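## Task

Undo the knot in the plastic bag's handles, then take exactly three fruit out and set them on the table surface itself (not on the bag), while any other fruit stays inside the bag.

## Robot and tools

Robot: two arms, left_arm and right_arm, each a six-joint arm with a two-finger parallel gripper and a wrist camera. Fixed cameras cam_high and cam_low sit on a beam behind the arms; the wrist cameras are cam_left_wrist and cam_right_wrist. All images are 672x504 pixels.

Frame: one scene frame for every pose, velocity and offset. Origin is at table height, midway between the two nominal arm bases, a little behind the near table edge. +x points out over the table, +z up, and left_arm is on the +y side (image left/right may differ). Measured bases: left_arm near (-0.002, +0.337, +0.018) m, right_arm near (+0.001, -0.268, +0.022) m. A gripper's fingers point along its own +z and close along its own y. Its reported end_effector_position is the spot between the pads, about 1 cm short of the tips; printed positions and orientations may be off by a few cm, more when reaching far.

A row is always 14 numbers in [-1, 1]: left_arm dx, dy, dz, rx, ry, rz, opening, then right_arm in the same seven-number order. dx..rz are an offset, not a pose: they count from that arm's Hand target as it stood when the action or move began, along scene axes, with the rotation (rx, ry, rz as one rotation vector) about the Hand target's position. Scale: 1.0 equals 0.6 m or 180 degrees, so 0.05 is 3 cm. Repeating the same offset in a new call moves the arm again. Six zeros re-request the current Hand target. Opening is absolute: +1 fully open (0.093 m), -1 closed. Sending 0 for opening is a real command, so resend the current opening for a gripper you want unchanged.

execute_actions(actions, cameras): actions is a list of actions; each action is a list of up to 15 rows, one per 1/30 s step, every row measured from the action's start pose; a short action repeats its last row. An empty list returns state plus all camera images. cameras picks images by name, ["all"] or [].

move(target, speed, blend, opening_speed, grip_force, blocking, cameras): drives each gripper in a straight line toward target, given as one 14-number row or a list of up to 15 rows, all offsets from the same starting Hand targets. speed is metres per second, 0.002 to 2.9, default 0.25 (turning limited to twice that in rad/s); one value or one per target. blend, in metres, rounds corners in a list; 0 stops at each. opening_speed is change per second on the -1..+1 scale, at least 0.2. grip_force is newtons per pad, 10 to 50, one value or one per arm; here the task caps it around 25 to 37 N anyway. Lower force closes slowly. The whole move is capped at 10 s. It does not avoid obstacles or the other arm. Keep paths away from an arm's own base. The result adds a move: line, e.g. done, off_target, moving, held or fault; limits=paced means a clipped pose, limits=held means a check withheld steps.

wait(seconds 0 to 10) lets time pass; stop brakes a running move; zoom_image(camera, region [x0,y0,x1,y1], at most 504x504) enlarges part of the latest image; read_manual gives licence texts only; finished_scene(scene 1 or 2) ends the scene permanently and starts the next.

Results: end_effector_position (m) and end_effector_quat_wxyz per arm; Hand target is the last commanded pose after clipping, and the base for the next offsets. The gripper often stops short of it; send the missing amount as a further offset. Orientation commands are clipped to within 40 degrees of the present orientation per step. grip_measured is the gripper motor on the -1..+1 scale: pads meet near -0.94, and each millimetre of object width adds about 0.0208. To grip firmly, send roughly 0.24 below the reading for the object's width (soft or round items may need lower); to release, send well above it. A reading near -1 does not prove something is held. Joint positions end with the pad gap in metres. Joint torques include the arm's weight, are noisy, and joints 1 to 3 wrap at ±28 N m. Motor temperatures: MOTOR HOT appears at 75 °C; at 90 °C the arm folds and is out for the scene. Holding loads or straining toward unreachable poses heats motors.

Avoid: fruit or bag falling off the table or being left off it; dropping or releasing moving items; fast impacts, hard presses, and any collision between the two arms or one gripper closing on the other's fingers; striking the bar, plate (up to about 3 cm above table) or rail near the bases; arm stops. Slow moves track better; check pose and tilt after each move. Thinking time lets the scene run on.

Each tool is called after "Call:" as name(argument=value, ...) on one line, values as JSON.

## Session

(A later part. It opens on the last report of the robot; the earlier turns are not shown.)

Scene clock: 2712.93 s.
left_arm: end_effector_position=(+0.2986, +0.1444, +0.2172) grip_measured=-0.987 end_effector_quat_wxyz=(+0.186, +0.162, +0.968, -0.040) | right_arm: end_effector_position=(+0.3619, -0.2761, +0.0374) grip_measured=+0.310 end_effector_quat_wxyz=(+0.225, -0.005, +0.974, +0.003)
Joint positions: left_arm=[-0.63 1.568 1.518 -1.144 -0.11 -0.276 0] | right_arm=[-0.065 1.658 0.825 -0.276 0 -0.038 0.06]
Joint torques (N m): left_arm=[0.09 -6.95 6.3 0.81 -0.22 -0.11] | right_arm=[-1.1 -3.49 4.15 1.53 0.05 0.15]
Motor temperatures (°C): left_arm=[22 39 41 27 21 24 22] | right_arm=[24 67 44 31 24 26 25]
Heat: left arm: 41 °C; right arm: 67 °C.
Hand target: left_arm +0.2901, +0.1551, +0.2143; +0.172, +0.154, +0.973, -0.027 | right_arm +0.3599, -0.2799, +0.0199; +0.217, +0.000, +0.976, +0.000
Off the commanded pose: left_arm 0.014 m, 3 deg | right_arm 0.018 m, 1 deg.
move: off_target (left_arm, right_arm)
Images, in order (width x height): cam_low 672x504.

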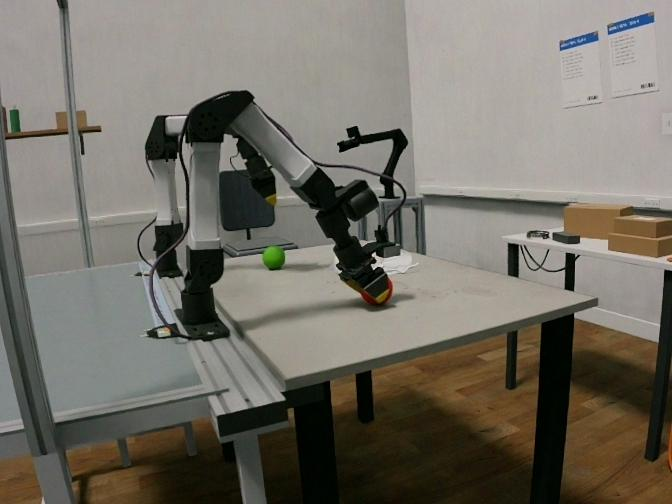

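Call:
move(target=[[0,0,0,0,0,0,-1, 0,0,0.0167,0,0,0,0.2],[0,0,0,0,0,0,-1, 0,0,0.0167,0,0,0,0.88]], speed=0.02, opening_speed=0.4, cameras=["cam_right_wrist"])

Scene clock: 2718.23 s.
left_arm: end_effector_position=(+0.2986, +0.1444, +0.2172) grip_measured=-0.987 end_effector_quat_wxyz=(+0.186, +0.162, +0.968, -0.040) | right_arm: end_effector_position=(+0.3627, -0.2761, +0.0378) grip_measured=+0.877 end_effector_quat_wxyz=(+0.227, -0.005, +0.974, +0.003)
Joint positions: left_arm=[-0.63 1.568 1.518 -1.144 -0.11 -0.276 0] | right_arm=[-0.065 1.658 0.825 -0.272 0 -0.038 0.087]
Joint torques (N m): left_arm=[0.13 -6.97 6.32 0.83 -0.23 -0.14] | right_arm=[-1.2 -5.27 6.02 1.08 0.05 0.17]
Motor temperatures (°C): left_arm=[22 39 41 27 21 24 22] | right_arm=[24 65 43 31 24 26 25]
Heat: left arm: 41 °C; right arm: 65 °C.
Hand target: left_arm +0.2901, +0.1551, +0.2143; +0.172, +0.154, +0.973, -0.027 | right_arm +0.3599, -0.2799, +0.0299; +0.217, +0.000, +0.976, +0.000
Off the commanded pose: left_arm 0.014 m, 3 deg | right_arm 0.009 m, 1 deg.
move: off_target (left_arm)
Images, in order (width x height): cam_right_wrist 672x504.

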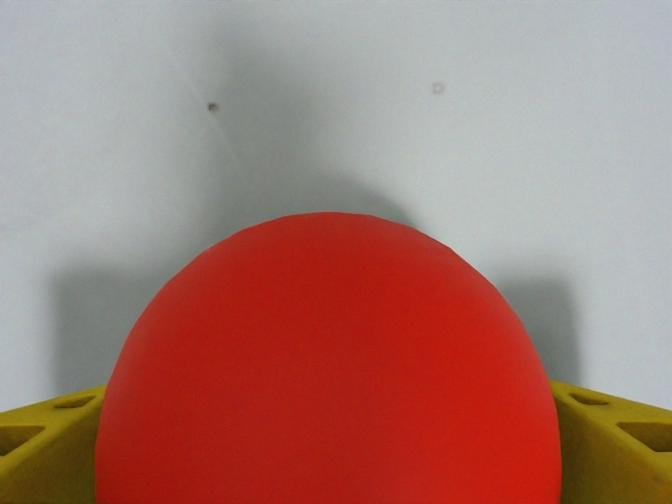

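Call:
move(target=[[0,0,0,0,0,0,-1, -0.0875,0.0063,0.1800,0,0,0,0.88],[0,0,0,0,0,0,-1, -0.1183,-0.0335,0.2700,0,0,0,0.88]], speed=[0.06,0.15], blend=[0.02,0], cameras=["all"])

Scene clock: 2724.37 s.
left_arm: end_effector_position=(+0.2986, +0.1444, +0.2172) grip_measured=-0.987 end_effector_quat_wxyz=(+0.186, +0.162, +0.968, -0.040) | right_arm: end_effector_position=(+0.2906, -0.2999, +0.1819) grip_measured=+0.877 end_effector_quat_wxyz=(+0.212, +0.003, +0.977, -0.003)
Joint positions: left_arm=[-0.63 1.568 1.518 -1.144 -0.11 -0.276 0] | right_arm=[-0.155 1.245 1.081 -0.972 -0.021 -0.106 0.087]
Joint torques (N m): left_arm=[0.12 -6.99 6.23 0.81 -0.22 -0.11] | right_arm=[-1.1 -4.98 9.37 0.78 -0.11 0.01]
Motor temperatures (°C): left_arm=[22 39 41 27 21 24 22] | right_arm=[24 63 44 31 24 26 24]
Heat: left arm: 41 °C; right arm: 63 °C.
Hand target: left_arm +0.2901, +0.1551, +0.2143; +0.172, +0.154, +0.973, -0.027 | right_arm +0.2888, -0.3001, +0.1920; +0.217, +0.001, +0.976, +0.000
Off the commanded pose: left_arm 0.014 m, 3 deg | right_arm 0.010 m, 1 deg.
move: off_target (left_arm)

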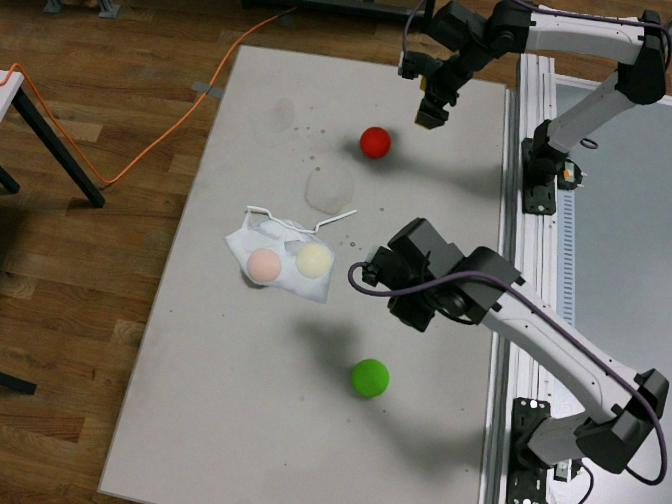

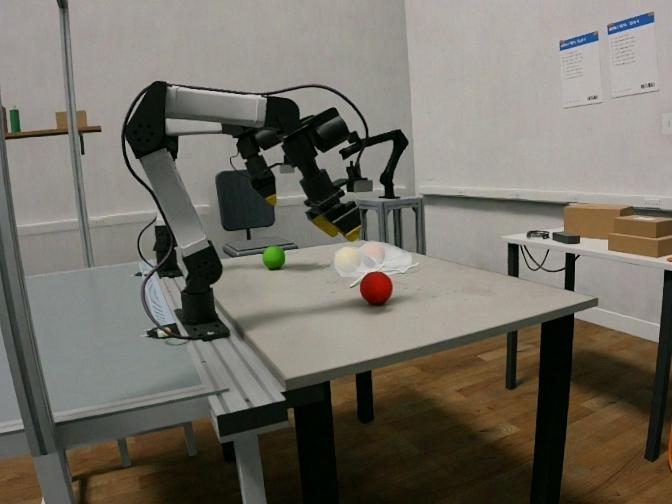

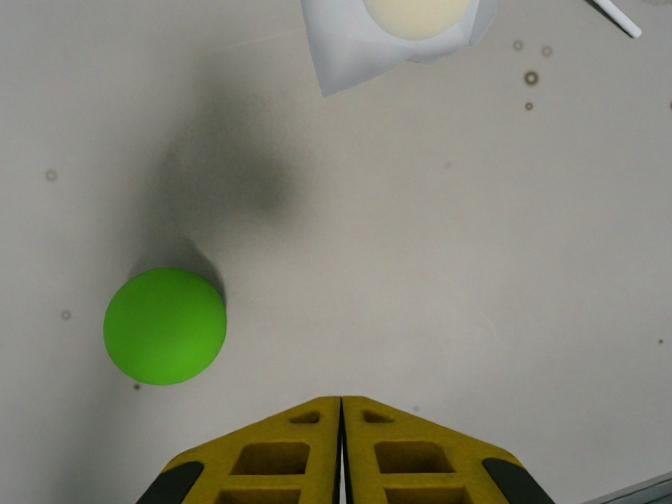

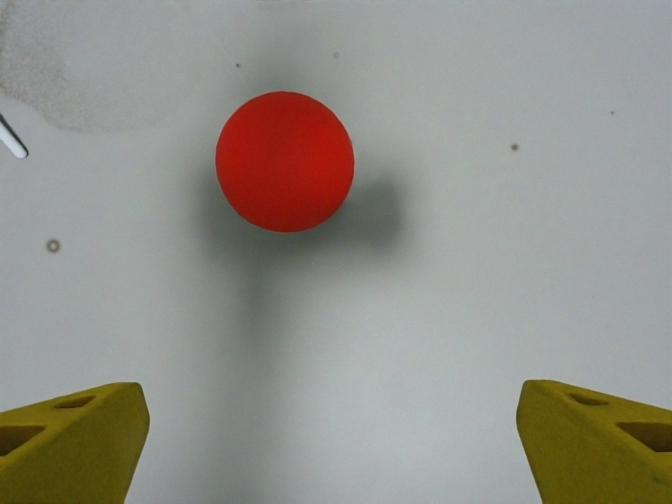

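Call:
zoom_image(camera="cam_high", region=[205, 180, 385, 320])

Scaled by 2.800 from the camera's 672x504 image, which has a finer 960x720 frame.

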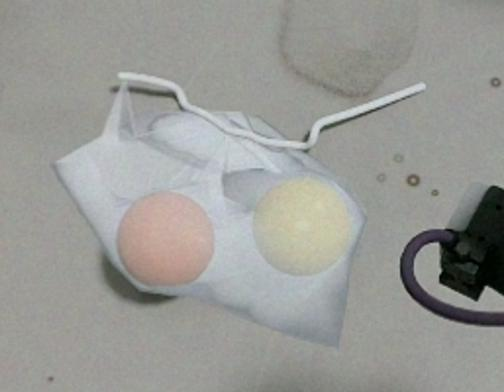

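Call:
move(target=[0.1200,-0.0600,0,0,0,0,-1, 0,0,0,0,0,0,0.88], speed=0.15, cameras=["cam_left_wrist"])

Scene clock: 2731.73 s.
left_arm: end_effector_position=(+0.3639, +0.1158, +0.2129) grip_measured=-0.987 end_effector_quat_wxyz=(+0.182, +0.149, +0.971, -0.033) | right_arm: end_effector_position=(+0.2905, -0.2999, +0.1818) grip_measured=+0.877 end_effector_quat_wxyz=(+0.212, +0.003, +0.977, -0.003)
Joint positions: left_arm=[-0.593 1.854 1.834 -1.185 -0.11 -0.269 0] | right_arm=[-0.155 1.245 1.081 -0.972 -0.021 -0.106 0.087]
Joint torques (N m): left_arm=[0.12 -7.16 9.96 0.78 -0.09 0.19] | right_arm=[-0.98 -4.96 9.43 0.74 -0.12 0.01]
Motor temperatures (°C): left_arm=[22 39 42 27 21 24 22] | right_arm=[24 61 44 31 24 26 24]
Heat: left arm: 42 °C; right arm: 61 °C.
Hand target: left_arm +0.3622, +0.1191, +0.2143; +0.172, +0.154, +0.973, -0.027 | right_arm +0.2889, -0.3001, +0.1920; +0.217, +0.001, +0.976, +0.000
Off the commanded pose: left_arm 0.004 m, 2 deg | right_arm 0.010 m, 1 deg.
move: done
Images, in order (width x height): cam_left_wrist 672x504.

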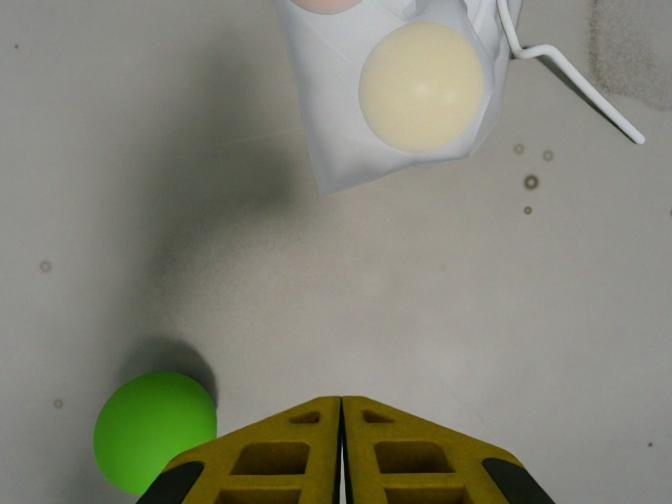

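Call:
move(target=[0.0750,-0.1000,0,0,0,0,-1, 0,0,0,0,0,0,0.88], speed=0.15, cameras=["cam_left_wrist"])

Scene clock: 2736.07 s.
left_arm: end_effector_position=(+0.4109, +0.0572, +0.2164) grip_measured=-0.987 end_effector_quat_wxyz=(+0.182, +0.158, +0.970, -0.038) | right_arm: end_effector_position=(+0.2905, -0.2999, +0.1818) grip_measured=+0.877 end_effector_quat_wxyz=(+0.212, +0.003, +0.977, -0.003)
Joint positions: left_arm=[-0.639 2.226 2.405 -1.384 -0.114 -0.295 0] | right_arm=[-0.155 1.245 1.081 -0.972 -0.021 -0.106 0.087]
Joint torques (N m): left_arm=[-0.69 -9.14 9.39 0.78 -0.28 -0.11] | right_arm=[-0.92 -4.97 9.33 0.75 -0.14 0.02]
Motor temperatures (°C): left_arm=[22 39 42 27 21 24 22] | right_arm=[24 60 44 30 24 26 24]
Heat: left arm: 42 °C; right arm: 60 °C.
Hand target: left_arm +0.4071, +0.0590, +0.2143; +0.172, +0.155, +0.973, -0.027 | right_arm +0.2889, -0.3001, +0.1920; +0.217, +0.001, +0.976, +0.000
Off the commanded pose: left_arm 0.005 m, 2 deg | right_arm 0.010 m, 1 deg.
move: done
Images, in order (width x height): cam_left_wrist 672x504.

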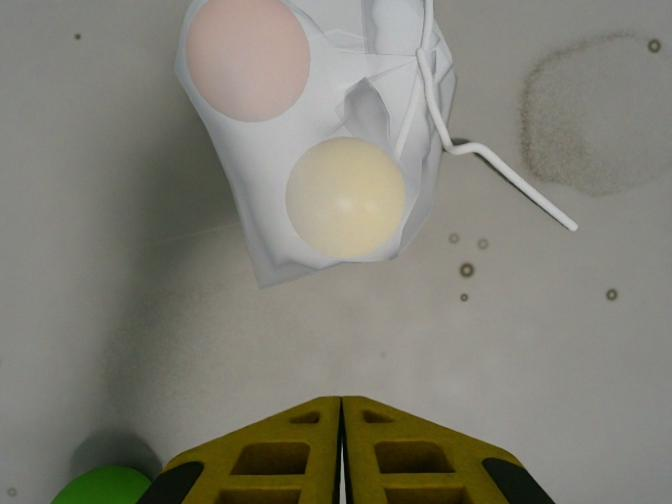

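Call:
zoom_image(camera="cam_left_wrist", region=[160, 0, 500, 300])

Scaled by 1.482 from the camera's 672x504 image, which has a finer 960x720 frame.

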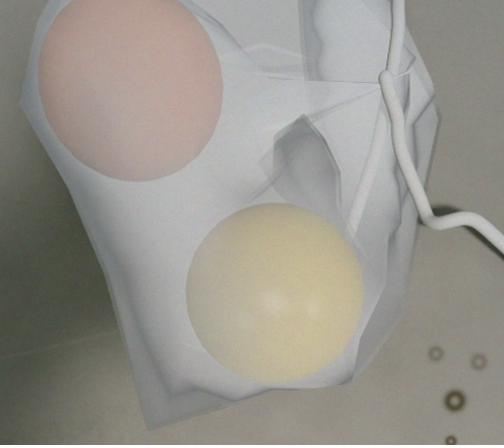

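Call:
move(target=[-0.1950,0.1600,0,0,0,0,-1, 0.2518,0.4168,0.0133,0.0727,-0.1259,0.3278,-1], speed=0.25, cameras=["cam_right_wrist"])

Scene clock: 2750.70 s.
left_arm: end_effector_position=(+0.2844, +0.1553, +0.2097) grip_measured=-0.987 end_effector_quat_wxyz=(+0.150, +0.157, +0.976, -0.021) | right_arm: end_effector_position=(+0.4308, -0.0596, +0.1914) grip_measured=-0.983 end_effector_quat_wxyz=(+0.348, -0.442, +0.800, +0.209)
Joint positions: left_arm=[-0.63 1.574 1.519 -1.225 -0.114 -0.295 0] | right_arm=[0.239 1.812 1.459 -0.549 -0.52 -0.549 0]
Joint torques (N m): left_arm=[0.23 -7.31 5.98 1.45 -0.2 0.1] | right_arm=[0.42 -7.86 10.22 1.54 -0.5 0.02]
Motor temperatures (°C): left_arm=[22 40 43 27 21 24 22] | right_arm=[24 58 44 30 24 26 24]
Heat: left arm: 43 °C; right arm: 58 °C.
Hand target: left_arm +0.2901, +0.1551, +0.2142; +0.172, +0.154, +0.973, -0.027 | right_arm +0.4398, -0.0499, +0.1999; +0.366, -0.453, +0.785, +0.212
Off the commanded pose: left_arm 0.007 m, 3 deg | right_arm 0.016 m, 3 deg.
move: off_target (left_arm, right_arm)
Images, in order (width x height): cam_right_wrist 672x504.

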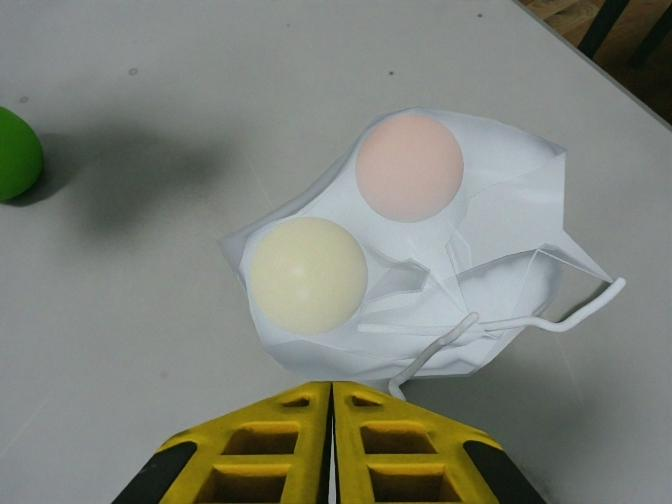

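Call:
zoom_image(camera="cam_right_wrist", region=[210, 90, 410, 400])

Call:
zoom_image(camera="cam_right_wrist", region=[340, 90, 640, 400])

Scaled by 1.626 from the camera's 672x504 image, which has a finer 960x720 frame.

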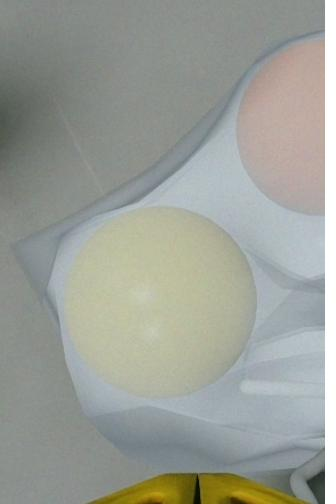

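Scaled by 1.626 from the camera's 672x504 image, which has a finer 960x720 frame.

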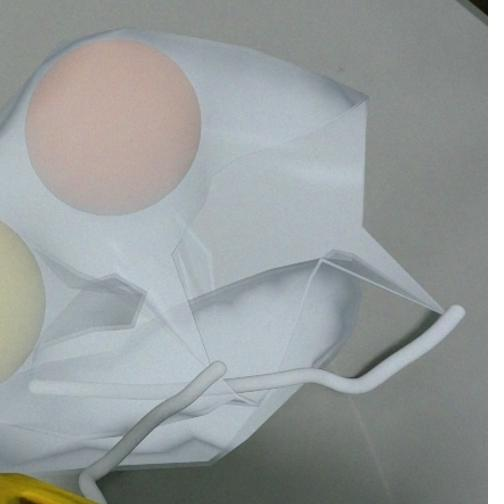

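Call:
zoom_image(camera="cam_right_wrist", region=[340, 230, 540, 390])

Scaled by 2.520 from the camera's 672x504 image, which has a finer 960x720 frame.

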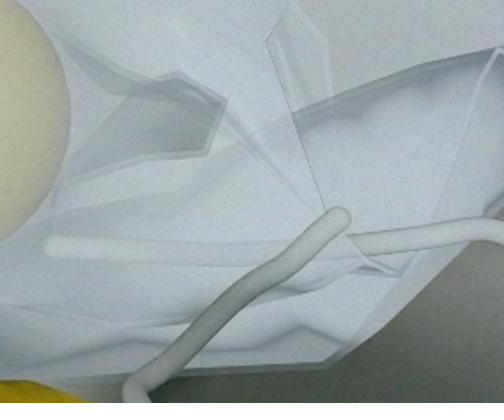

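Call:
move(target=[0,0,0,0,0,0,-1, 0.0667,-0.0900,-0.1633,0.0866,-0.0500,0,-1], speed=0.2, cameras=["cam_right_wrist"])

Scene clock: 2827.20 s.
left_arm: end_effector_position=(+0.2844, +0.1553, +0.2097) grip_measured=-0.987 end_effector_quat_wxyz=(+0.150, +0.157, +0.976, -0.021) | right_arm: end_effector_position=(+0.4828, -0.1060, +0.1100) grip_measured=-0.983 end_effector_quat_wxyz=(+0.485, -0.415, +0.720, +0.271)
Joint positions: left_arm=[-0.63 1.574 1.519 -1.225 -0.114 -0.295 0] | right_arm=[0.035 2.039 1.163 0.241 -0.842 -0.535 0]
Joint torques (N m): left_arm=[0.2 -7.43 6.01 1.44 -0.2 0.09] | right_arm=[-0.23 -9.09 5.07 1.78 -0.49 0.22]
Motor temperatures (°C): left_arm=[22 40 40 31 21 24 22] | right_arm=[24 57 50 35 25 26 25]
Heat: left arm: 40 °C; right arm: 57 °C.
Hand target: left_arm +0.2901, +0.1551, +0.2142; +0.172, +0.154, +0.973, -0.027 | right_arm +0.4800, -0.1040, +0.1020; +0.484, -0.414, +0.718, +0.280
Off the commanded pose: left_arm 0.007 m, 3 deg | right_arm 0.009 m, 1 deg.
move: off_target (left_arm)
Images, in order (width x height): cam_right_wrist 672x504.

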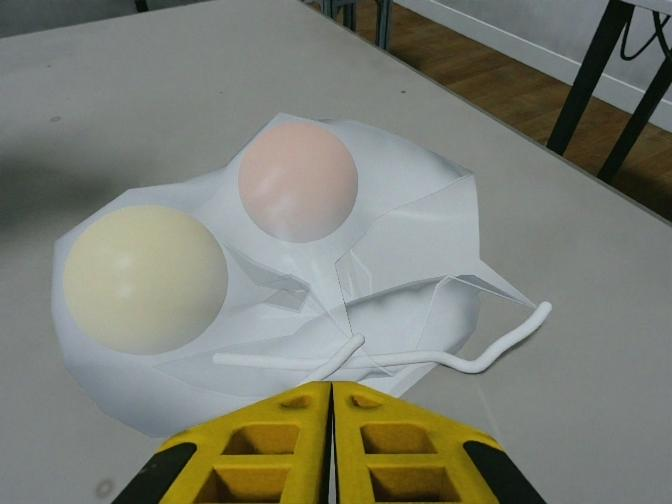

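Call:
zoom_image(camera="cam_right_wrist", region=[200, 150, 560, 400])

Call:
zoom_image(camera="cam_right_wrist", region=[260, 240, 420, 390])

Scaled by 1.400 from the camera's 672x504 image, which has a finer 960x720 frame.

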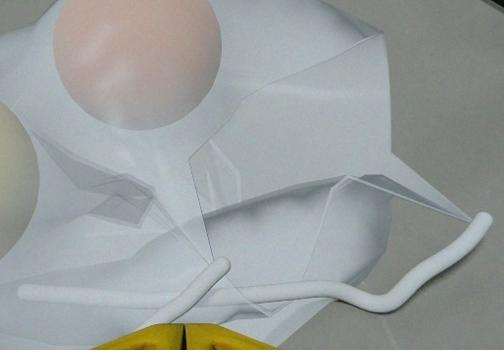

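Scaled by 3.150 from the camera's 672x504 image, which has a finer 960x720 frame.

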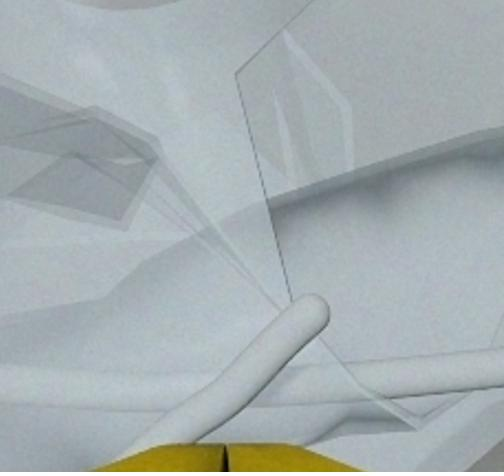

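Call:
move(target=[0,0,0,0,0,0,-1, 0.0083,0.0733,-0.0100,-0.0974,0.1264,-0.2447,-0.44], speed=0.2, cameras=["cam_right_wrist"])

Scene clock: 2923.43 s.
left_arm: end_effector_position=(+0.2844, +0.1553, +0.2097) grip_measured=-0.987 end_effector_quat_wxyz=(+0.150, +0.157, +0.976, -0.021) | right_arm: end_effector_position=(+0.4841, -0.0640, +0.0991) grip_measured=-0.443 end_effector_quat_wxyz=(+0.350, -0.123, +0.928, +0.049)
Joint positions: left_arm=[-0.63 1.574 1.519 -1.225 -0.114 -0.295 0] | right_arm=[0.401 2.006 1.386 -0.236 0.131 0.123 0.024]
Joint torques (N m): left_arm=[0.2 -7.41 6.06 1.47 -0.19 0.08] | right_arm=[0.44 -9.07 10.1 1.14 0.2 0.19]
Motor temperatures (°C): left_arm=[22 40 39 32 21 24 22] | right_arm=[24 62 43 36 25 26 25]
Heat: left arm: 40 °C; right arm: 62 °C.
Hand target: left_arm +0.2901, +0.1551, +0.2142; +0.172, +0.154, +0.973, -0.027 | right_arm +0.4849, -0.0600, +0.0960; +0.339, -0.123, +0.932, +0.045
Off the commanded pose: left_arm 0.007 m, 3 deg | right_arm 0.005 m, 1 deg.
move: off_target (left_arm)
Images, in order (width x height): cam_right_wrist 672x504.

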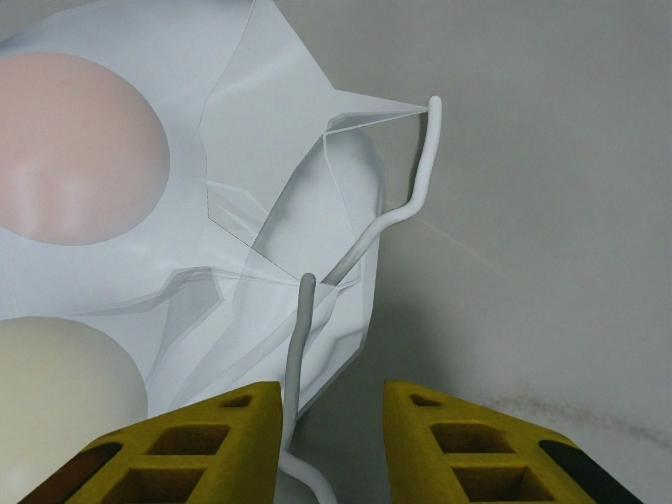

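Call:
move(target=[0,0,0,0,0,0,-1, 0.0497,0.0317,-0.1300,0,0,0,-0.44], speed=0.1, cameras=["cam_right_wrist"])

Scene clock: 2937.77 s.
left_arm: end_effector_position=(+0.2844, +0.1553, +0.2097) grip_measured=-0.987 end_effector_quat_wxyz=(+0.150, +0.157, +0.976, -0.021) | right_arm: end_effector_position=(+0.5140, -0.0487, +0.0295) grip_measured=-0.443 end_effector_quat_wxyz=(+0.344, -0.120, +0.930, +0.047)
Joint positions: left_arm=[-0.63 1.574 1.519 -1.225 -0.114 -0.295 0] | right_arm=[0.401 2.243 1.469 -0.094 0.134 0.13 0.024]
Joint torques (N m): left_arm=[0.23 -7.34 6.02 1.43 -0.19 0.07] | right_arm=[1.01 -9.54 8.51 1.42 0.2 0.2]
Motor temperatures (°C): left_arm=[22 40 39 32 21 24 22] | right_arm=[24 60 45 35 25 26 24]
Heat: left arm: 40 °C; right arm: 60 °C.
Hand target: left_arm +0.2901, +0.1551, +0.2142; +0.172, +0.154, +0.973, -0.027 | right_arm +0.5147, -0.0409, +0.0180; +0.340, -0.123, +0.931, +0.045
Off the commanded pose: left_arm 0.007 m, 3 deg | right_arm 0.014 m, 1 deg.
move: off_target (left_arm, right_arm)
Images, in order (width x height): cam_right_wrist 672x504.

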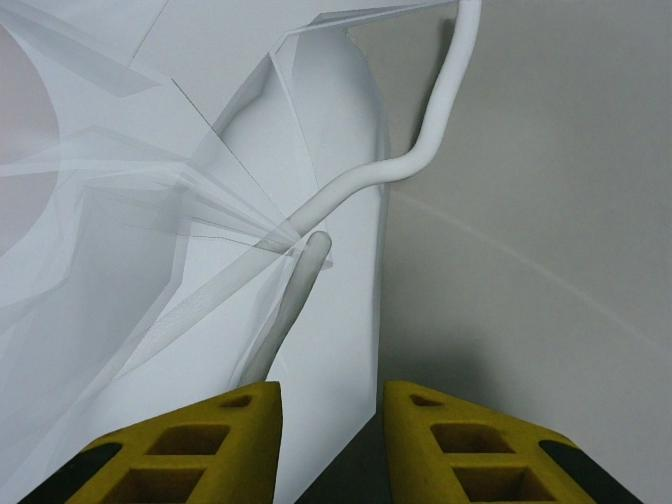

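Call:
move(target=[[0,0,0,0,0,0,-1, 0.0,0.005,0.0583,0,0,0,-0.44],[0,0,0,0,0,0,-1, 0.0400,0.0300,0.0500,0,0,0,-0.44]], speed=0.1, blend=[0.01,0], cameras=["cam_right_wrist"])

Scene clock: 2952.77 s.
left_arm: end_effector_position=(+0.2844, +0.1553, +0.2097) grip_measured=-0.987 end_effector_quat_wxyz=(+0.150, +0.157, +0.976, -0.021) | right_arm: end_effector_position=(+0.5403, -0.0293, +0.0544) grip_measured=-0.443 end_effector_quat_wxyz=(+0.351, -0.121, +0.927, +0.049)
Joint positions: left_arm=[-0.63 1.574 1.519 -1.225 -0.114 -0.295 0] | right_arm=[0.415 2.307 1.68 -0.228 0.142 0.137 0.024]
Joint torques (N m): left_arm=[0.18 -7.32 6.01 1.45 -0.21 0.08] | right_arm=[0.83 -11.21 10.04 1.12 0.19 0.21]
Motor temperatures (°C): left_arm=[22 40 39 32 21 24 22] | right_arm=[24 60 44 35 25 26 24]
Heat: left arm: 40 °C; right arm: 60 °C.
Hand target: left_arm +0.2901, +0.1551, +0.2142; +0.172, +0.154, +0.973, -0.027 | right_arm +0.5388, -0.0230, +0.0481; +0.340, -0.123, +0.931, +0.045
Off the commanded pose: left_arm 0.007 m, 3 deg | right_arm 0.009 m, 1 deg.
move: off_target (left_arm)
Images, in order (width x height): cam_right_wrist 672x504.

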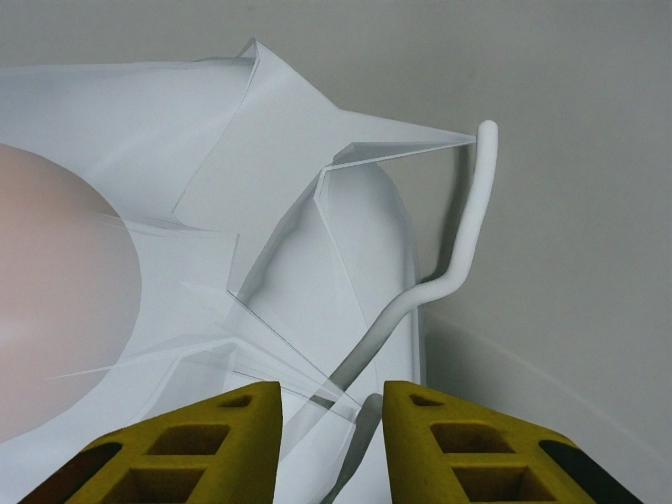

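Call:
move(target=[[0,0,0,0,0,0,-1, 0.0017,-0.0317,-0.0050,0,0,0,-0.44],[0,0,0,0,0,0,-1, 0.0017,-0.0300,-0.0600,0,0,0,-0.44]], speed=0.08, cameras=["cam_right_wrist"])

Scene clock: 2961.80 s.
left_arm: end_effector_position=(+0.2845, +0.1552, +0.2097) grip_measured=-0.987 end_effector_quat_wxyz=(+0.150, +0.157, +0.976, -0.021) | right_arm: end_effector_position=(+0.5431, -0.0412, +0.0329) grip_measured=-0.443 end_effector_quat_wxyz=(+0.351, -0.115, +0.928, +0.044)
Joint positions: left_arm=[-0.63 1.574 1.519 -1.225 -0.114 -0.295 0] | right_arm=[0.393 2.334 1.636 -0.158 0.14 0.129 0.024]
Joint torques (N m): left_arm=[0.12 -7.31 6.01 1.44 -0.21 0.07] | right_arm=[-0.53 -10.65 5.59 1.66 -0.02 0.06]
Motor temperatures (°C): left_arm=[22 40 39 32 21 24 22] | right_arm=[24 63 45 34 25 26 24]
Heat: left arm: 40 °C; right arm: 63 °C.
Hand target: left_arm +0.2902, +0.1551, +0.2143; +0.172, +0.154, +0.973, -0.027 | right_arm +0.5397, -0.0409, +0.0119; +0.339, -0.123, +0.931, +0.045
Off the commanded pose: left_arm 0.007 m, 3 deg | right_arm 0.021 m, 2 deg.
move: off_target (left_arm, right_arm)
Images, in order (width x height): cam_right_wrist 672x504.

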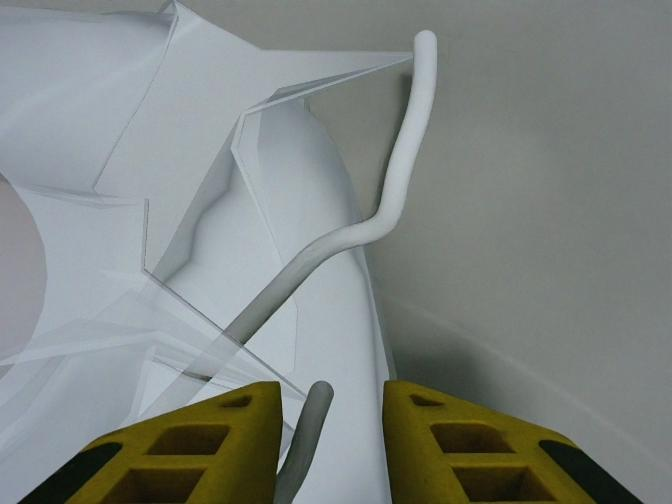

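Call:
move(target=[0,0,0,0,0,0,-1, 0.0133,0.0050,-0.0133,0,0,0,-0.44], speed=0.05, cameras=["cam_right_wrist"])

Scene clock: 2969.37 s.
left_arm: end_effector_position=(+0.2845, +0.1552, +0.2097) grip_measured=-0.987 end_effector_quat_wxyz=(+0.150, +0.157, +0.976, -0.021) | right_arm: end_effector_position=(+0.5514, -0.0372, +0.0294) grip_measured=-0.443 end_effector_quat_wxyz=(+0.365, -0.113, +0.923, +0.049)
Joint positions: left_arm=[-0.63 1.574 1.519 -1.225 -0.114 -0.295 0] | right_arm=[0.393 2.362 1.65 -0.113 0.14 0.129 0.024]
Joint torques (N m): left_arm=[0.17 -7.28 6.01 1.45 -0.19 0.09] | right_arm=[-0.68 -9.54 8.14 1.27 -0.03 0.06]
Motor temperatures (°C): left_arm=[22 39 39 32 21 24 22] | right_arm=[24 63 44 34 25 26 24]
Heat: left arm: 39 °C; right arm: 63 °C.
Hand target: left_arm +0.2902, +0.1551, +0.2143; +0.172, +0.154, +0.973, -0.027 | right_arm +0.5477, -0.0379, +0.0039; +0.339, -0.123, +0.932, +0.045
Off the commanded pose: left_arm 0.007 m, 3 deg | right_arm 0.026 m, 3 deg.
move: off_target (left_arm, right_arm)
Images, in order (width x height): cam_right_wrist 672x504.

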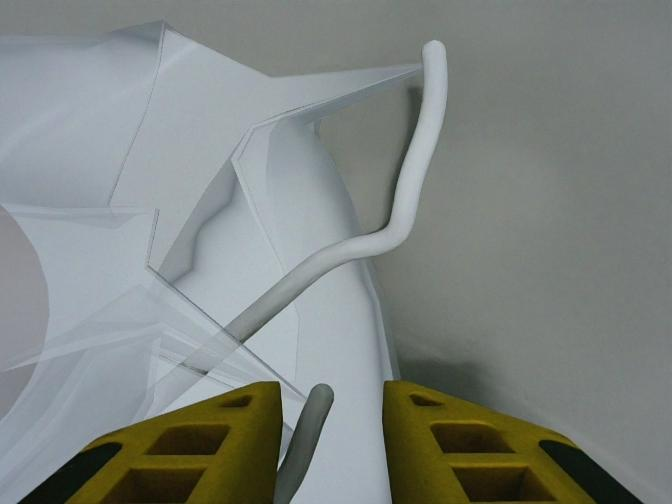

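Call:
move(target=[[0,0,0,0,0,0,-1, 0,0,0.1000,0,0,0,-0.44],[0,0,0,0,0,0,-1, -0.1000,-0.0800,0.2500,0,0,0,-1]], speed=[0.08,0.15], blend=[0.01,0], cameras=["cam_right_wrist"])

Scene clock: 3028.20 s.
left_arm: end_effector_position=(+0.2845, +0.1552, +0.2097) grip_measured=-0.987 end_effector_quat_wxyz=(+0.150, +0.157, +0.976, -0.021) | right_arm: end_effector_position=(+0.4979, -0.0808, +0.1475) grip_measured=-0.983 end_effector_quat_wxyz=(+0.347, -0.118, +0.929, +0.044)
Joint positions: left_arm=[-0.63 1.574 1.519 -1.225 -0.114 -0.295 0] | right_arm=[0.359 1.98 1.553 -0.434 0.116 0.099 0]
Joint torques (N m): left_arm=[0.16 -7.36 6.06 1.44 -0.2 0.1] | right_arm=[-0.81 -14.17 5.71 1.14 -0.06 0.02]
Motor temperatures (°C): left_arm=[22 39 39 33 21 24 22] | right_arm=[24 63 46 33 25 26 24]
Heat: left arm: 39 °C; right arm: 63 °C.
Hand target: left_arm +0.2902, +0.1551, +0.2143; +0.172, +0.154, +0.973, -0.027 | right_arm +0.4877, -0.0859, +0.1539; +0.339, -0.123, +0.932, +0.045
Off the commanded pose: left_arm 0.007 m, 3 deg | right_arm 0.013 m, 1 deg.
move: off_target (left_arm, right_arm); target 2's new opening was sent with right_arm's hand 0.013 m and 1 deg from that target
Images, in order (width x height): cam_right_wrist 672x504.

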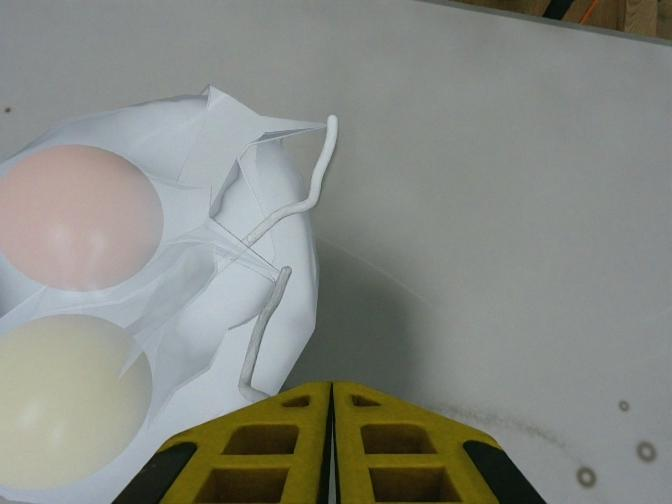

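Call:
zoom_image(camera="cam_right_wrist", region=[90, 70, 360, 400])

Scaled by 1.527 from the camera's 672x504 image, which has a finer 960x720 frame.

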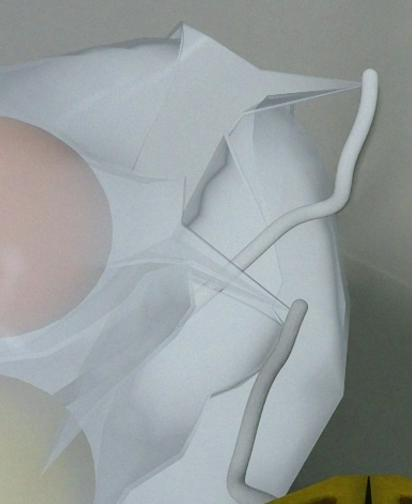

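Call:
move(target=[0.1830,-0.2585,-0.1072,-0.0227,-0.0506,-0.0666,-0.44, -0.3312,-0.3568,0.0635,-0.0111,0.0828,-0.0831,-1], speed=0.2, cameras=["cam_left_wrist","cam_high"])

Scene clock: 3057.77 s.
left_arm: end_effector_position=(+0.3887, +0.0126, +0.1414) grip_measured=-0.442 end_effector_quat_wxyz=(+0.222, +0.246, +0.942, -0.058) | right_arm: end_effector_position=(+0.2998, -0.3012, +0.1961) grip_measured=-0.983 end_effector_quat_wxyz=(+0.231, +0.003, +0.973, -0.006)
Joint positions: left_arm=[-0.733 2.08 1.829 -0.863 -0.114 -0.196 0.024] | right_arm=[-0.155 1.252 1.126 -0.971 -0.02 -0.105 0]
Joint torques (N m): left_arm=[-0.77 -8.95 10.35 1.78 -0.22 0.2] | right_arm=[-0.92 -5.52 5.6 0.86 -0.14 0.05]
Motor temperatures (°C): left_arm=[22 39 39 33 21 24 22] | right_arm=[24 66 43 33 24 26 25]
Heat: left arm: 39 °C; right arm: 66 °C.
Hand target: left_arm +0.3999, +0.0000, +0.1500; +0.250, +0.251, +0.933, -0.067 | right_arm +0.2890, -0.3000, +0.1922; +0.217, +0.000, +0.976, +0.000
Off the commanded pose: left_arm 0.019 m, 3 deg | right_arm 0.012 m, 2 deg.
move: off_target (left_arm, right_arm)
Images, in order (width x height): cam_high 672x504, cam_left_wrist 672x504.

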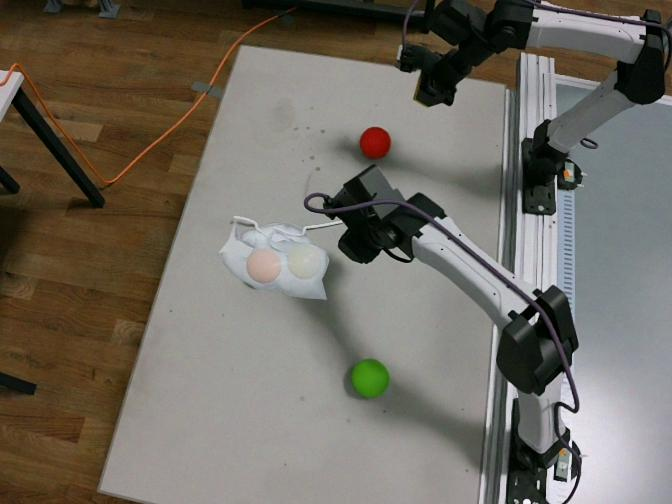

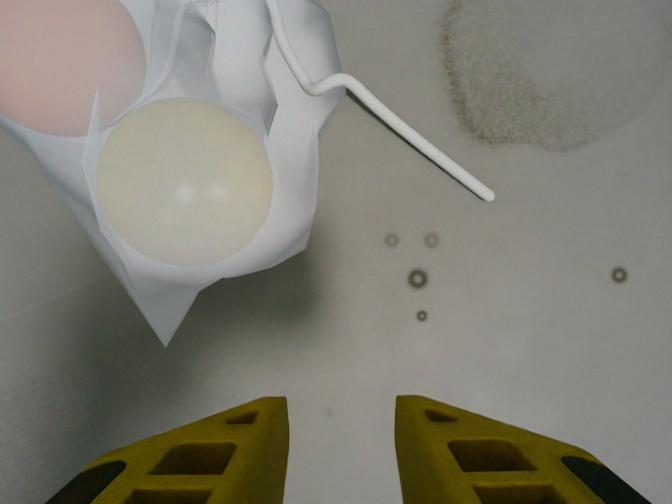

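Call:
move(target=[0.0683,-0.1055,-0.1500,-0.0193,-0.0525,0.1114,-0.44, 0,0,0,0,0,0,-1], speed=0.15, cameras=["cam_left_wrist"])

Scene clock: 3083.83 s.
left_arm: end_effector_position=(+0.4315, -0.0516, +0.0529) grip_measured=-0.442 end_effector_quat_wxyz=(+0.316, +0.094, +0.944, -0.016) | right_arm: end_effector_position=(+0.2997, -0.3012, +0.1961) grip_measured=-0.983 end_effector_quat_wxyz=(+0.230, +0.003, +0.973, -0.006)
Joint positions: left_arm=[-0.846 2.417 1.956 -0.585 -0.41 -0.533 0.024] | right_arm=[-0.155 1.252 1.126 -0.972 -0.02 -0.105 0]
Joint torques (N m): left_arm=[-0.8 -10.73 10.33 1.88 -0.54 -0.14] | right_arm=[-1.02 -5.38 5.76 0.81 -0.11 0.03]
Motor temperatures (°C): left_arm=[22 40 42 34 21 24 22] | right_arm=[24 59 42 32 24 26 25]
Heat: left arm: 42 °C; right arm: 59 °C.
Hand target: left_arm +0.4409, -0.0634, +0.0600; +0.341, +0.081, +0.936, -0.030 | right_arm +0.2890, -0.3000, +0.1922; +0.217, +0.000, +0.976, +0.000
Off the commanded pose: left_arm 0.017 m, 4 deg | right_arm 0.011 m, 2 deg.
move: off_target (left_arm, right_arm)
Images, in order (width x height): cam_left_wrist 672x504.

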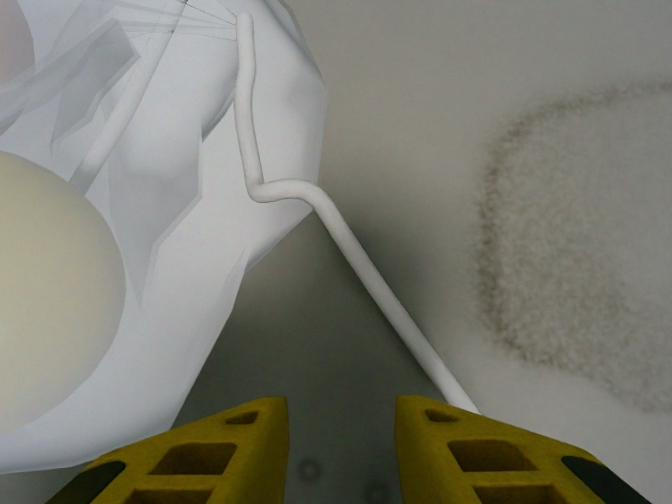

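Call:
move(target=[0.0652,-0.0160,-0.0467,0,0,0,-0.44, 0,0,0,0,0,0,-1], speed=0.1, cameras=["cam_left_wrist"])

Scene clock: 3097.83 s.
left_arm: end_effector_position=(+0.4780, -0.0681, +0.0329) grip_measured=-0.442 end_effector_quat_wxyz=(+0.339, +0.074, +0.937, -0.028) | right_arm: end_effector_position=(+0.2997, -0.3012, +0.1961) grip_measured=-0.983 end_effector_quat_wxyz=(+0.230, +0.003, +0.973, -0.006)
Joint positions: left_arm=[-0.807 2.616 2.216 -0.581 -0.411 -0.52 0.024] | right_arm=[-0.155 1.252 1.126 -0.972 -0.02 -0.105 0]
Joint torques (N m): left_arm=[-0.4 -11.58 10.43 1.53 -0.27 0.17] | right_arm=[-0.96 -5.41 5.68 0.86 -0.14 0.02]
Motor temperatures (°C): left_arm=[22 44 45 34 22 24 22] | right_arm=[24 57 41 31 24 26 25]
Heat: left arm: 45 °C; right arm: 57 °C.
Hand target: left_arm +0.4801, -0.0729, +0.0320; +0.341, +0.081, +0.936, -0.029 | right_arm +0.2890, -0.3000, +0.1922; +0.217, +0.000, +0.976, +0.000
Off the commanded pose: left_arm 0.005 m, 1 deg | right_arm 0.011 m, 2 deg.
move: off_target (right_arm)
Images, in order (width x height): cam_left_wrist 672x504.

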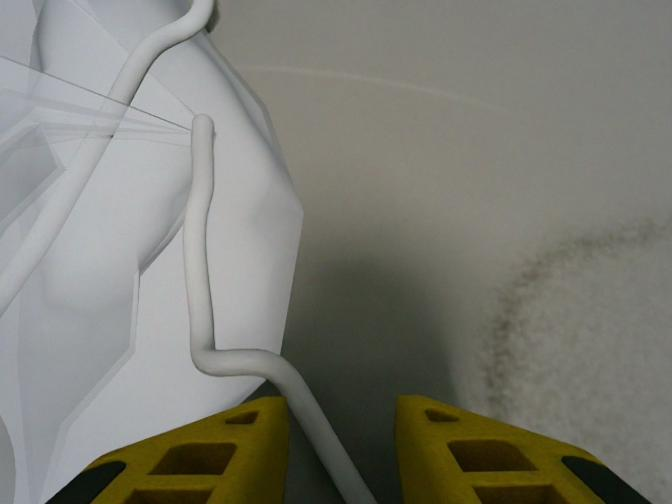

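Call:
move(target=[0.0017,0.0067,-0.0367,0,0,0,-0.44, 0,0,0,0,0,0,-1], speed=0.05, cameras=["cam_left_wrist"])

Scene clock: 3105.73 s.
left_arm: end_effector_position=(+0.4774, -0.0663, +0.0208) grip_measured=-0.442 end_effector_quat_wxyz=(+0.337, +0.077, +0.938, -0.024) | right_arm: end_effector_position=(+0.2997, -0.3012, +0.1961) grip_measured=-0.983 end_effector_quat_wxyz=(+0.230, +0.003, +0.973, -0.006)
Joint positions: left_arm=[-0.805 2.626 2.191 -0.553 -0.411 -0.514 0.024] | right_arm=[-0.155 1.252 1.126 -0.972 -0.02 -0.105 0]
Joint torques (N m): left_arm=[-0.13 -11.55 6.86 2 -0.22 0.17] | right_arm=[-0.92 -5.53 5.71 0.83 -0.12 0.03]
Motor temperatures (°C): left_arm=[22 46 45 34 21 24 22] | right_arm=[24 56 41 31 24 26 25]
Heat: left arm: 46 °C; right arm: 56 °C.
Hand target: left_arm +0.4810, -0.0689, +0.0099; +0.341, +0.081, +0.936, -0.029 | right_arm +0.2890, -0.3000, +0.1922; +0.217, +0.000, +0.976, +0.000
Off the commanded pose: left_arm 0.012 m, 1 deg | right_arm 0.011 m, 2 deg.
move: off_target (left_arm, right_arm)
Images, in order (width x height): cam_left_wrist 672x504.

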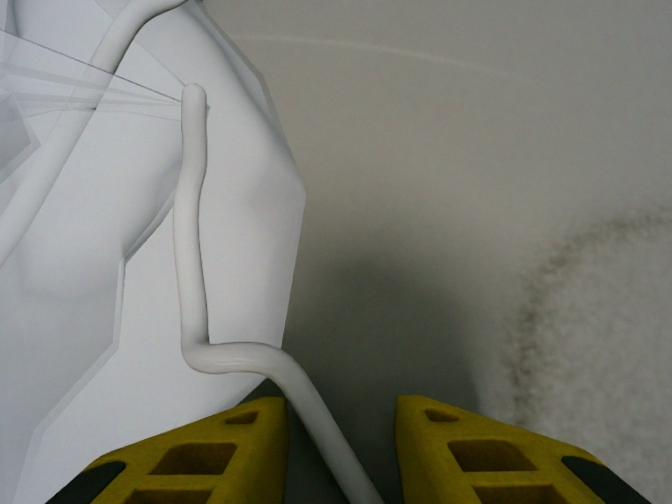

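Call:
move(target=[0.0,0.0,-0.0133,0,0,0,-0.44, 0,0,0,0,0,0,-1], speed=0.04, cameras=["cam_left_wrist"])

Scene clock: 3108.87 s.
left_arm: end_effector_position=(+0.4781, -0.0671, +0.0198) grip_measured=-0.442 end_effector_quat_wxyz=(+0.339, +0.076, +0.937, -0.027) | right_arm: end_effector_position=(+0.2997, -0.3012, +0.1961) grip_measured=-0.983 end_effector_quat_wxyz=(+0.230, +0.003, +0.973, -0.006)
Joint positions: left_arm=[-0.805 2.626 2.183 -0.537 -0.411 -0.514 0.024] | right_arm=[-0.155 1.252 1.126 -0.972 -0.02 -0.105 0]
Joint torques (N m): left_arm=[0.05 -10.86 6.19 2.1 -0.21 0.18] | right_arm=[-0.94 -5.57 5.5 0.85 -0.11 0.06]
Motor temperatures (°C): left_arm=[22 46 44 35 21 24 22] | right_arm=[24 56 41 31 24 26 25]
Heat: left arm: 46 °C; right arm: 56 °C.
Hand target: left_arm +0.4810, -0.0689, +0.0019; +0.341, +0.081, +0.936, -0.029 | right_arm +0.2890, -0.3000, +0.1922; +0.217, +0.000, +0.976, +0.000
Off the commanded pose: left_arm 0.018 m, 1 deg | right_arm 0.011 m, 2 deg.
move: off_target (left_arm, right_arm)
Images, in order (width x height): cam_left_wrist 672x504.

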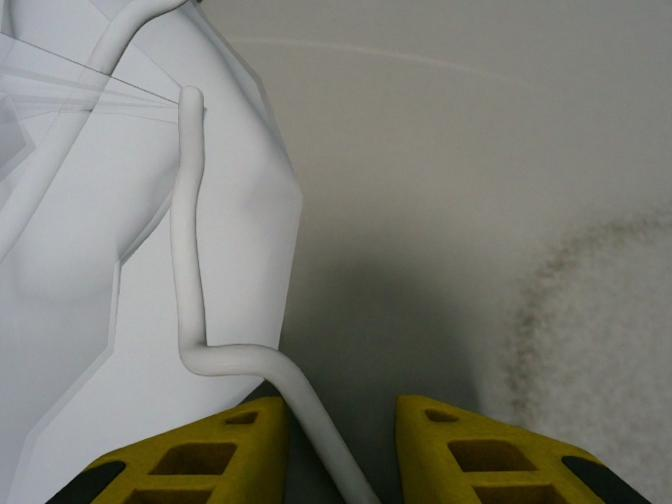

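Call:
move(target=[0.0,0.0,-0.0133,0,0,0,-0.44, 0,0,0,0,0,0,-1], speed=0.04, cameras=["cam_left_wrist"])

Scene clock: 3114.43 s.
left_arm: end_effector_position=(+0.4789, -0.0662, +0.0187) grip_measured=-0.442 end_effector_quat_wxyz=(+0.343, +0.075, +0.936, -0.024) | right_arm: end_effector_position=(+0.2997, -0.3012, +0.1961) grip_measured=-0.983 end_effector_quat_wxyz=(+0.230, +0.003, +0.973, -0.006)
Joint positions: left_arm=[-0.805 2.626 2.175 -0.525 -0.419 -0.514 0.024] | right_arm=[-0.155 1.252 1.126 -0.972 -0.02 -0.105 0]
Joint torques (N m): left_arm=[0.16 -10.26 5.41 2.24 -0.14 0.17] | right_arm=[-0.99 -5.46 5.68 0.83 -0.1 0.04]
Motor temperatures (°C): left_arm=[22 46 43 36 21 24 22] | right_arm=[24 55 41 31 24 26 25]
Heat: left arm: 46 °C; right arm: 55 °C.
Hand target: left_arm +0.4810, -0.0689, -0.0061; +0.341, +0.081, +0.936, -0.029 | right_arm +0.2890, -0.3000, +0.1922; +0.217, +0.000, +0.976, +0.000
Off the commanded pose: left_arm 0.025 m, 1 deg | right_arm 0.011 m, 2 deg.
move: off_target (left_arm, right_arm)
Images, in order (width x height): cam_left_wrist 672x504.

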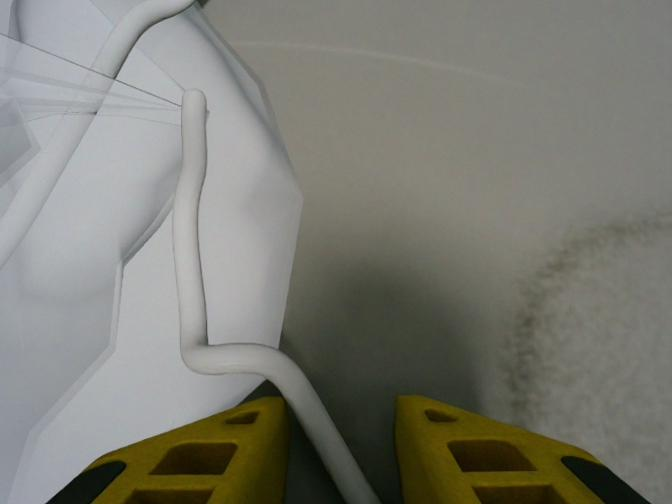

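Call:
move(target=[0.0,0.0,0.0100,0,0,0,-1, 0,0,0,0,0,0,-1], speed=0.04, opening_speed=0.5, cameras=["cam_left_wrist"])

Scene clock: 3120.47 s.
left_arm: end_effector_position=(+0.4807, -0.0676, +0.0198) grip_measured=-0.900 end_effector_quat_wxyz=(+0.348, +0.073, +0.934, -0.028) | right_arm: end_effector_position=(+0.2997, -0.3012, +0.1961) grip_measured=-0.983 end_effector_quat_wxyz=(+0.230, +0.003, +0.973, -0.006)
Joint positions: left_arm=[-0.805 2.626 2.172 -0.509 -0.421 -0.513 0.002] | right_arm=[-0.155 1.252 1.126 -0.972 -0.02 -0.105 0]
Joint torques (N m): left_arm=[0.06 -10.76 6.8 1.93 -0.08 0.18] | right_arm=[-0.99 -5.57 5.64 0.82 -0.12 0.02]
Heat: left arm: 46 °C; right arm: 54 °C.
Hand target: left_arm +0.4810, -0.0689, -0.0001; +0.341, +0.081, +0.936, -0.030 | right_arm +0.2890, -0.3000, +0.1922; +0.217, +0.000, +0.976, +0.000
Off the commanded pose: left_arm 0.020 m, 1 deg | right_arm 0.011 m, 2 deg.
move: off_target (left_arm, right_arm)
Images, in order (width x height): cam_left_wrist 672x504.

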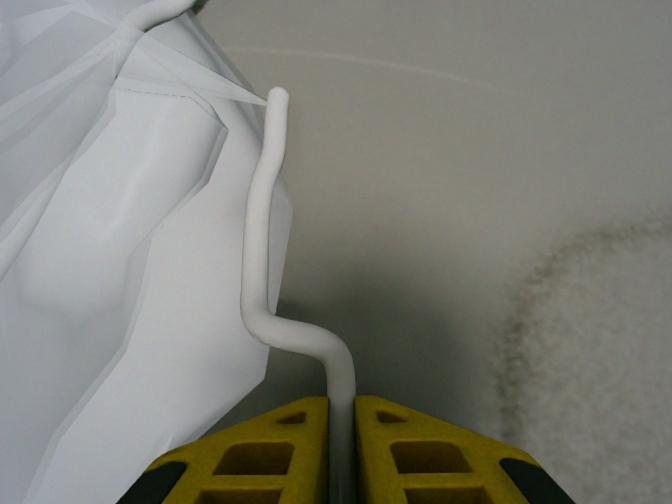

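Call:
move(target=[0.0317,0.0317,0.2167,-0.0106,-0.0402,-0.0278,-1, 0,0,0,0,0,0,-1], speed=0.06, cameras=["cam_left_wrist","cam_high"])

Scene clock: 3132.07 s.
left_arm: end_effector_position=(+0.5022, -0.0509, +0.1069) grip_measured=-0.900 end_effector_quat_wxyz=(+0.395, +0.112, +0.911, -0.045) | right_arm: end_effector_position=(+0.2997, -0.3012, +0.1961) grip_measured=-0.983 end_effector_quat_wxyz=(+0.230, +0.003, +0.973, -0.006)
Joint positions: left_arm=[-0.756 2.456 2.128 -0.49 -0.386 -0.354 0.002] | right_arm=[-0.155 1.252 1.126 -0.972 -0.02 -0.105 0]
Joint torques (N m): left_arm=[0.08 -15.54 8.92 1.52 -0.01 0.21] | right_arm=[-0.96 -5.6 5.67 0.8 -0.11 0.04]
Heat: left arm: 48 °C; right arm: 54 °C.
Hand target: left_arm +0.5001, -0.0499, +0.1300; +0.399, +0.118, +0.908, -0.055 | right_arm +0.2890, -0.3000, +0.1922; +0.217, +0.000, +0.976, +0.000
Off the commanded pose: left_arm 0.023 m, 1 deg | right_arm 0.011 m, 2 deg.
move: off_target (left_arm, right_arm)
Images, in order (width x height): cam_high 672x504, cam_left_wrist 672x504.

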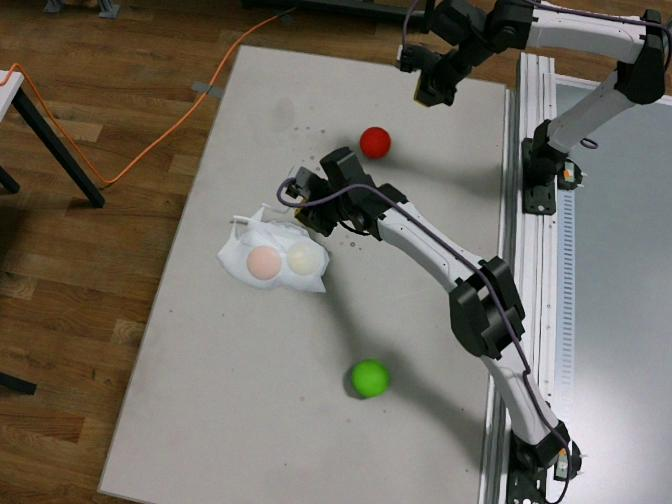

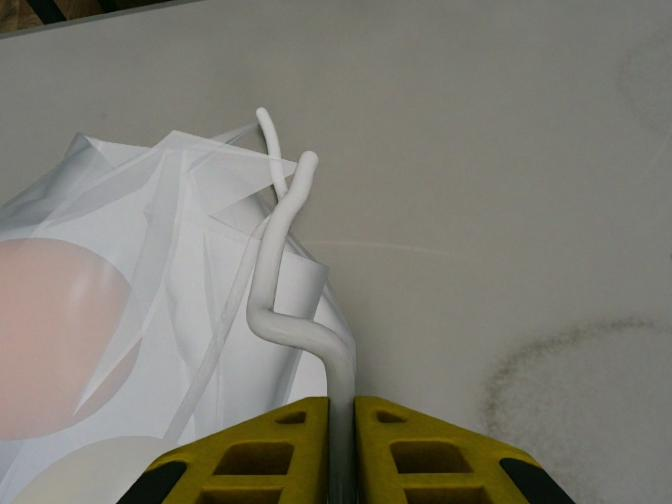

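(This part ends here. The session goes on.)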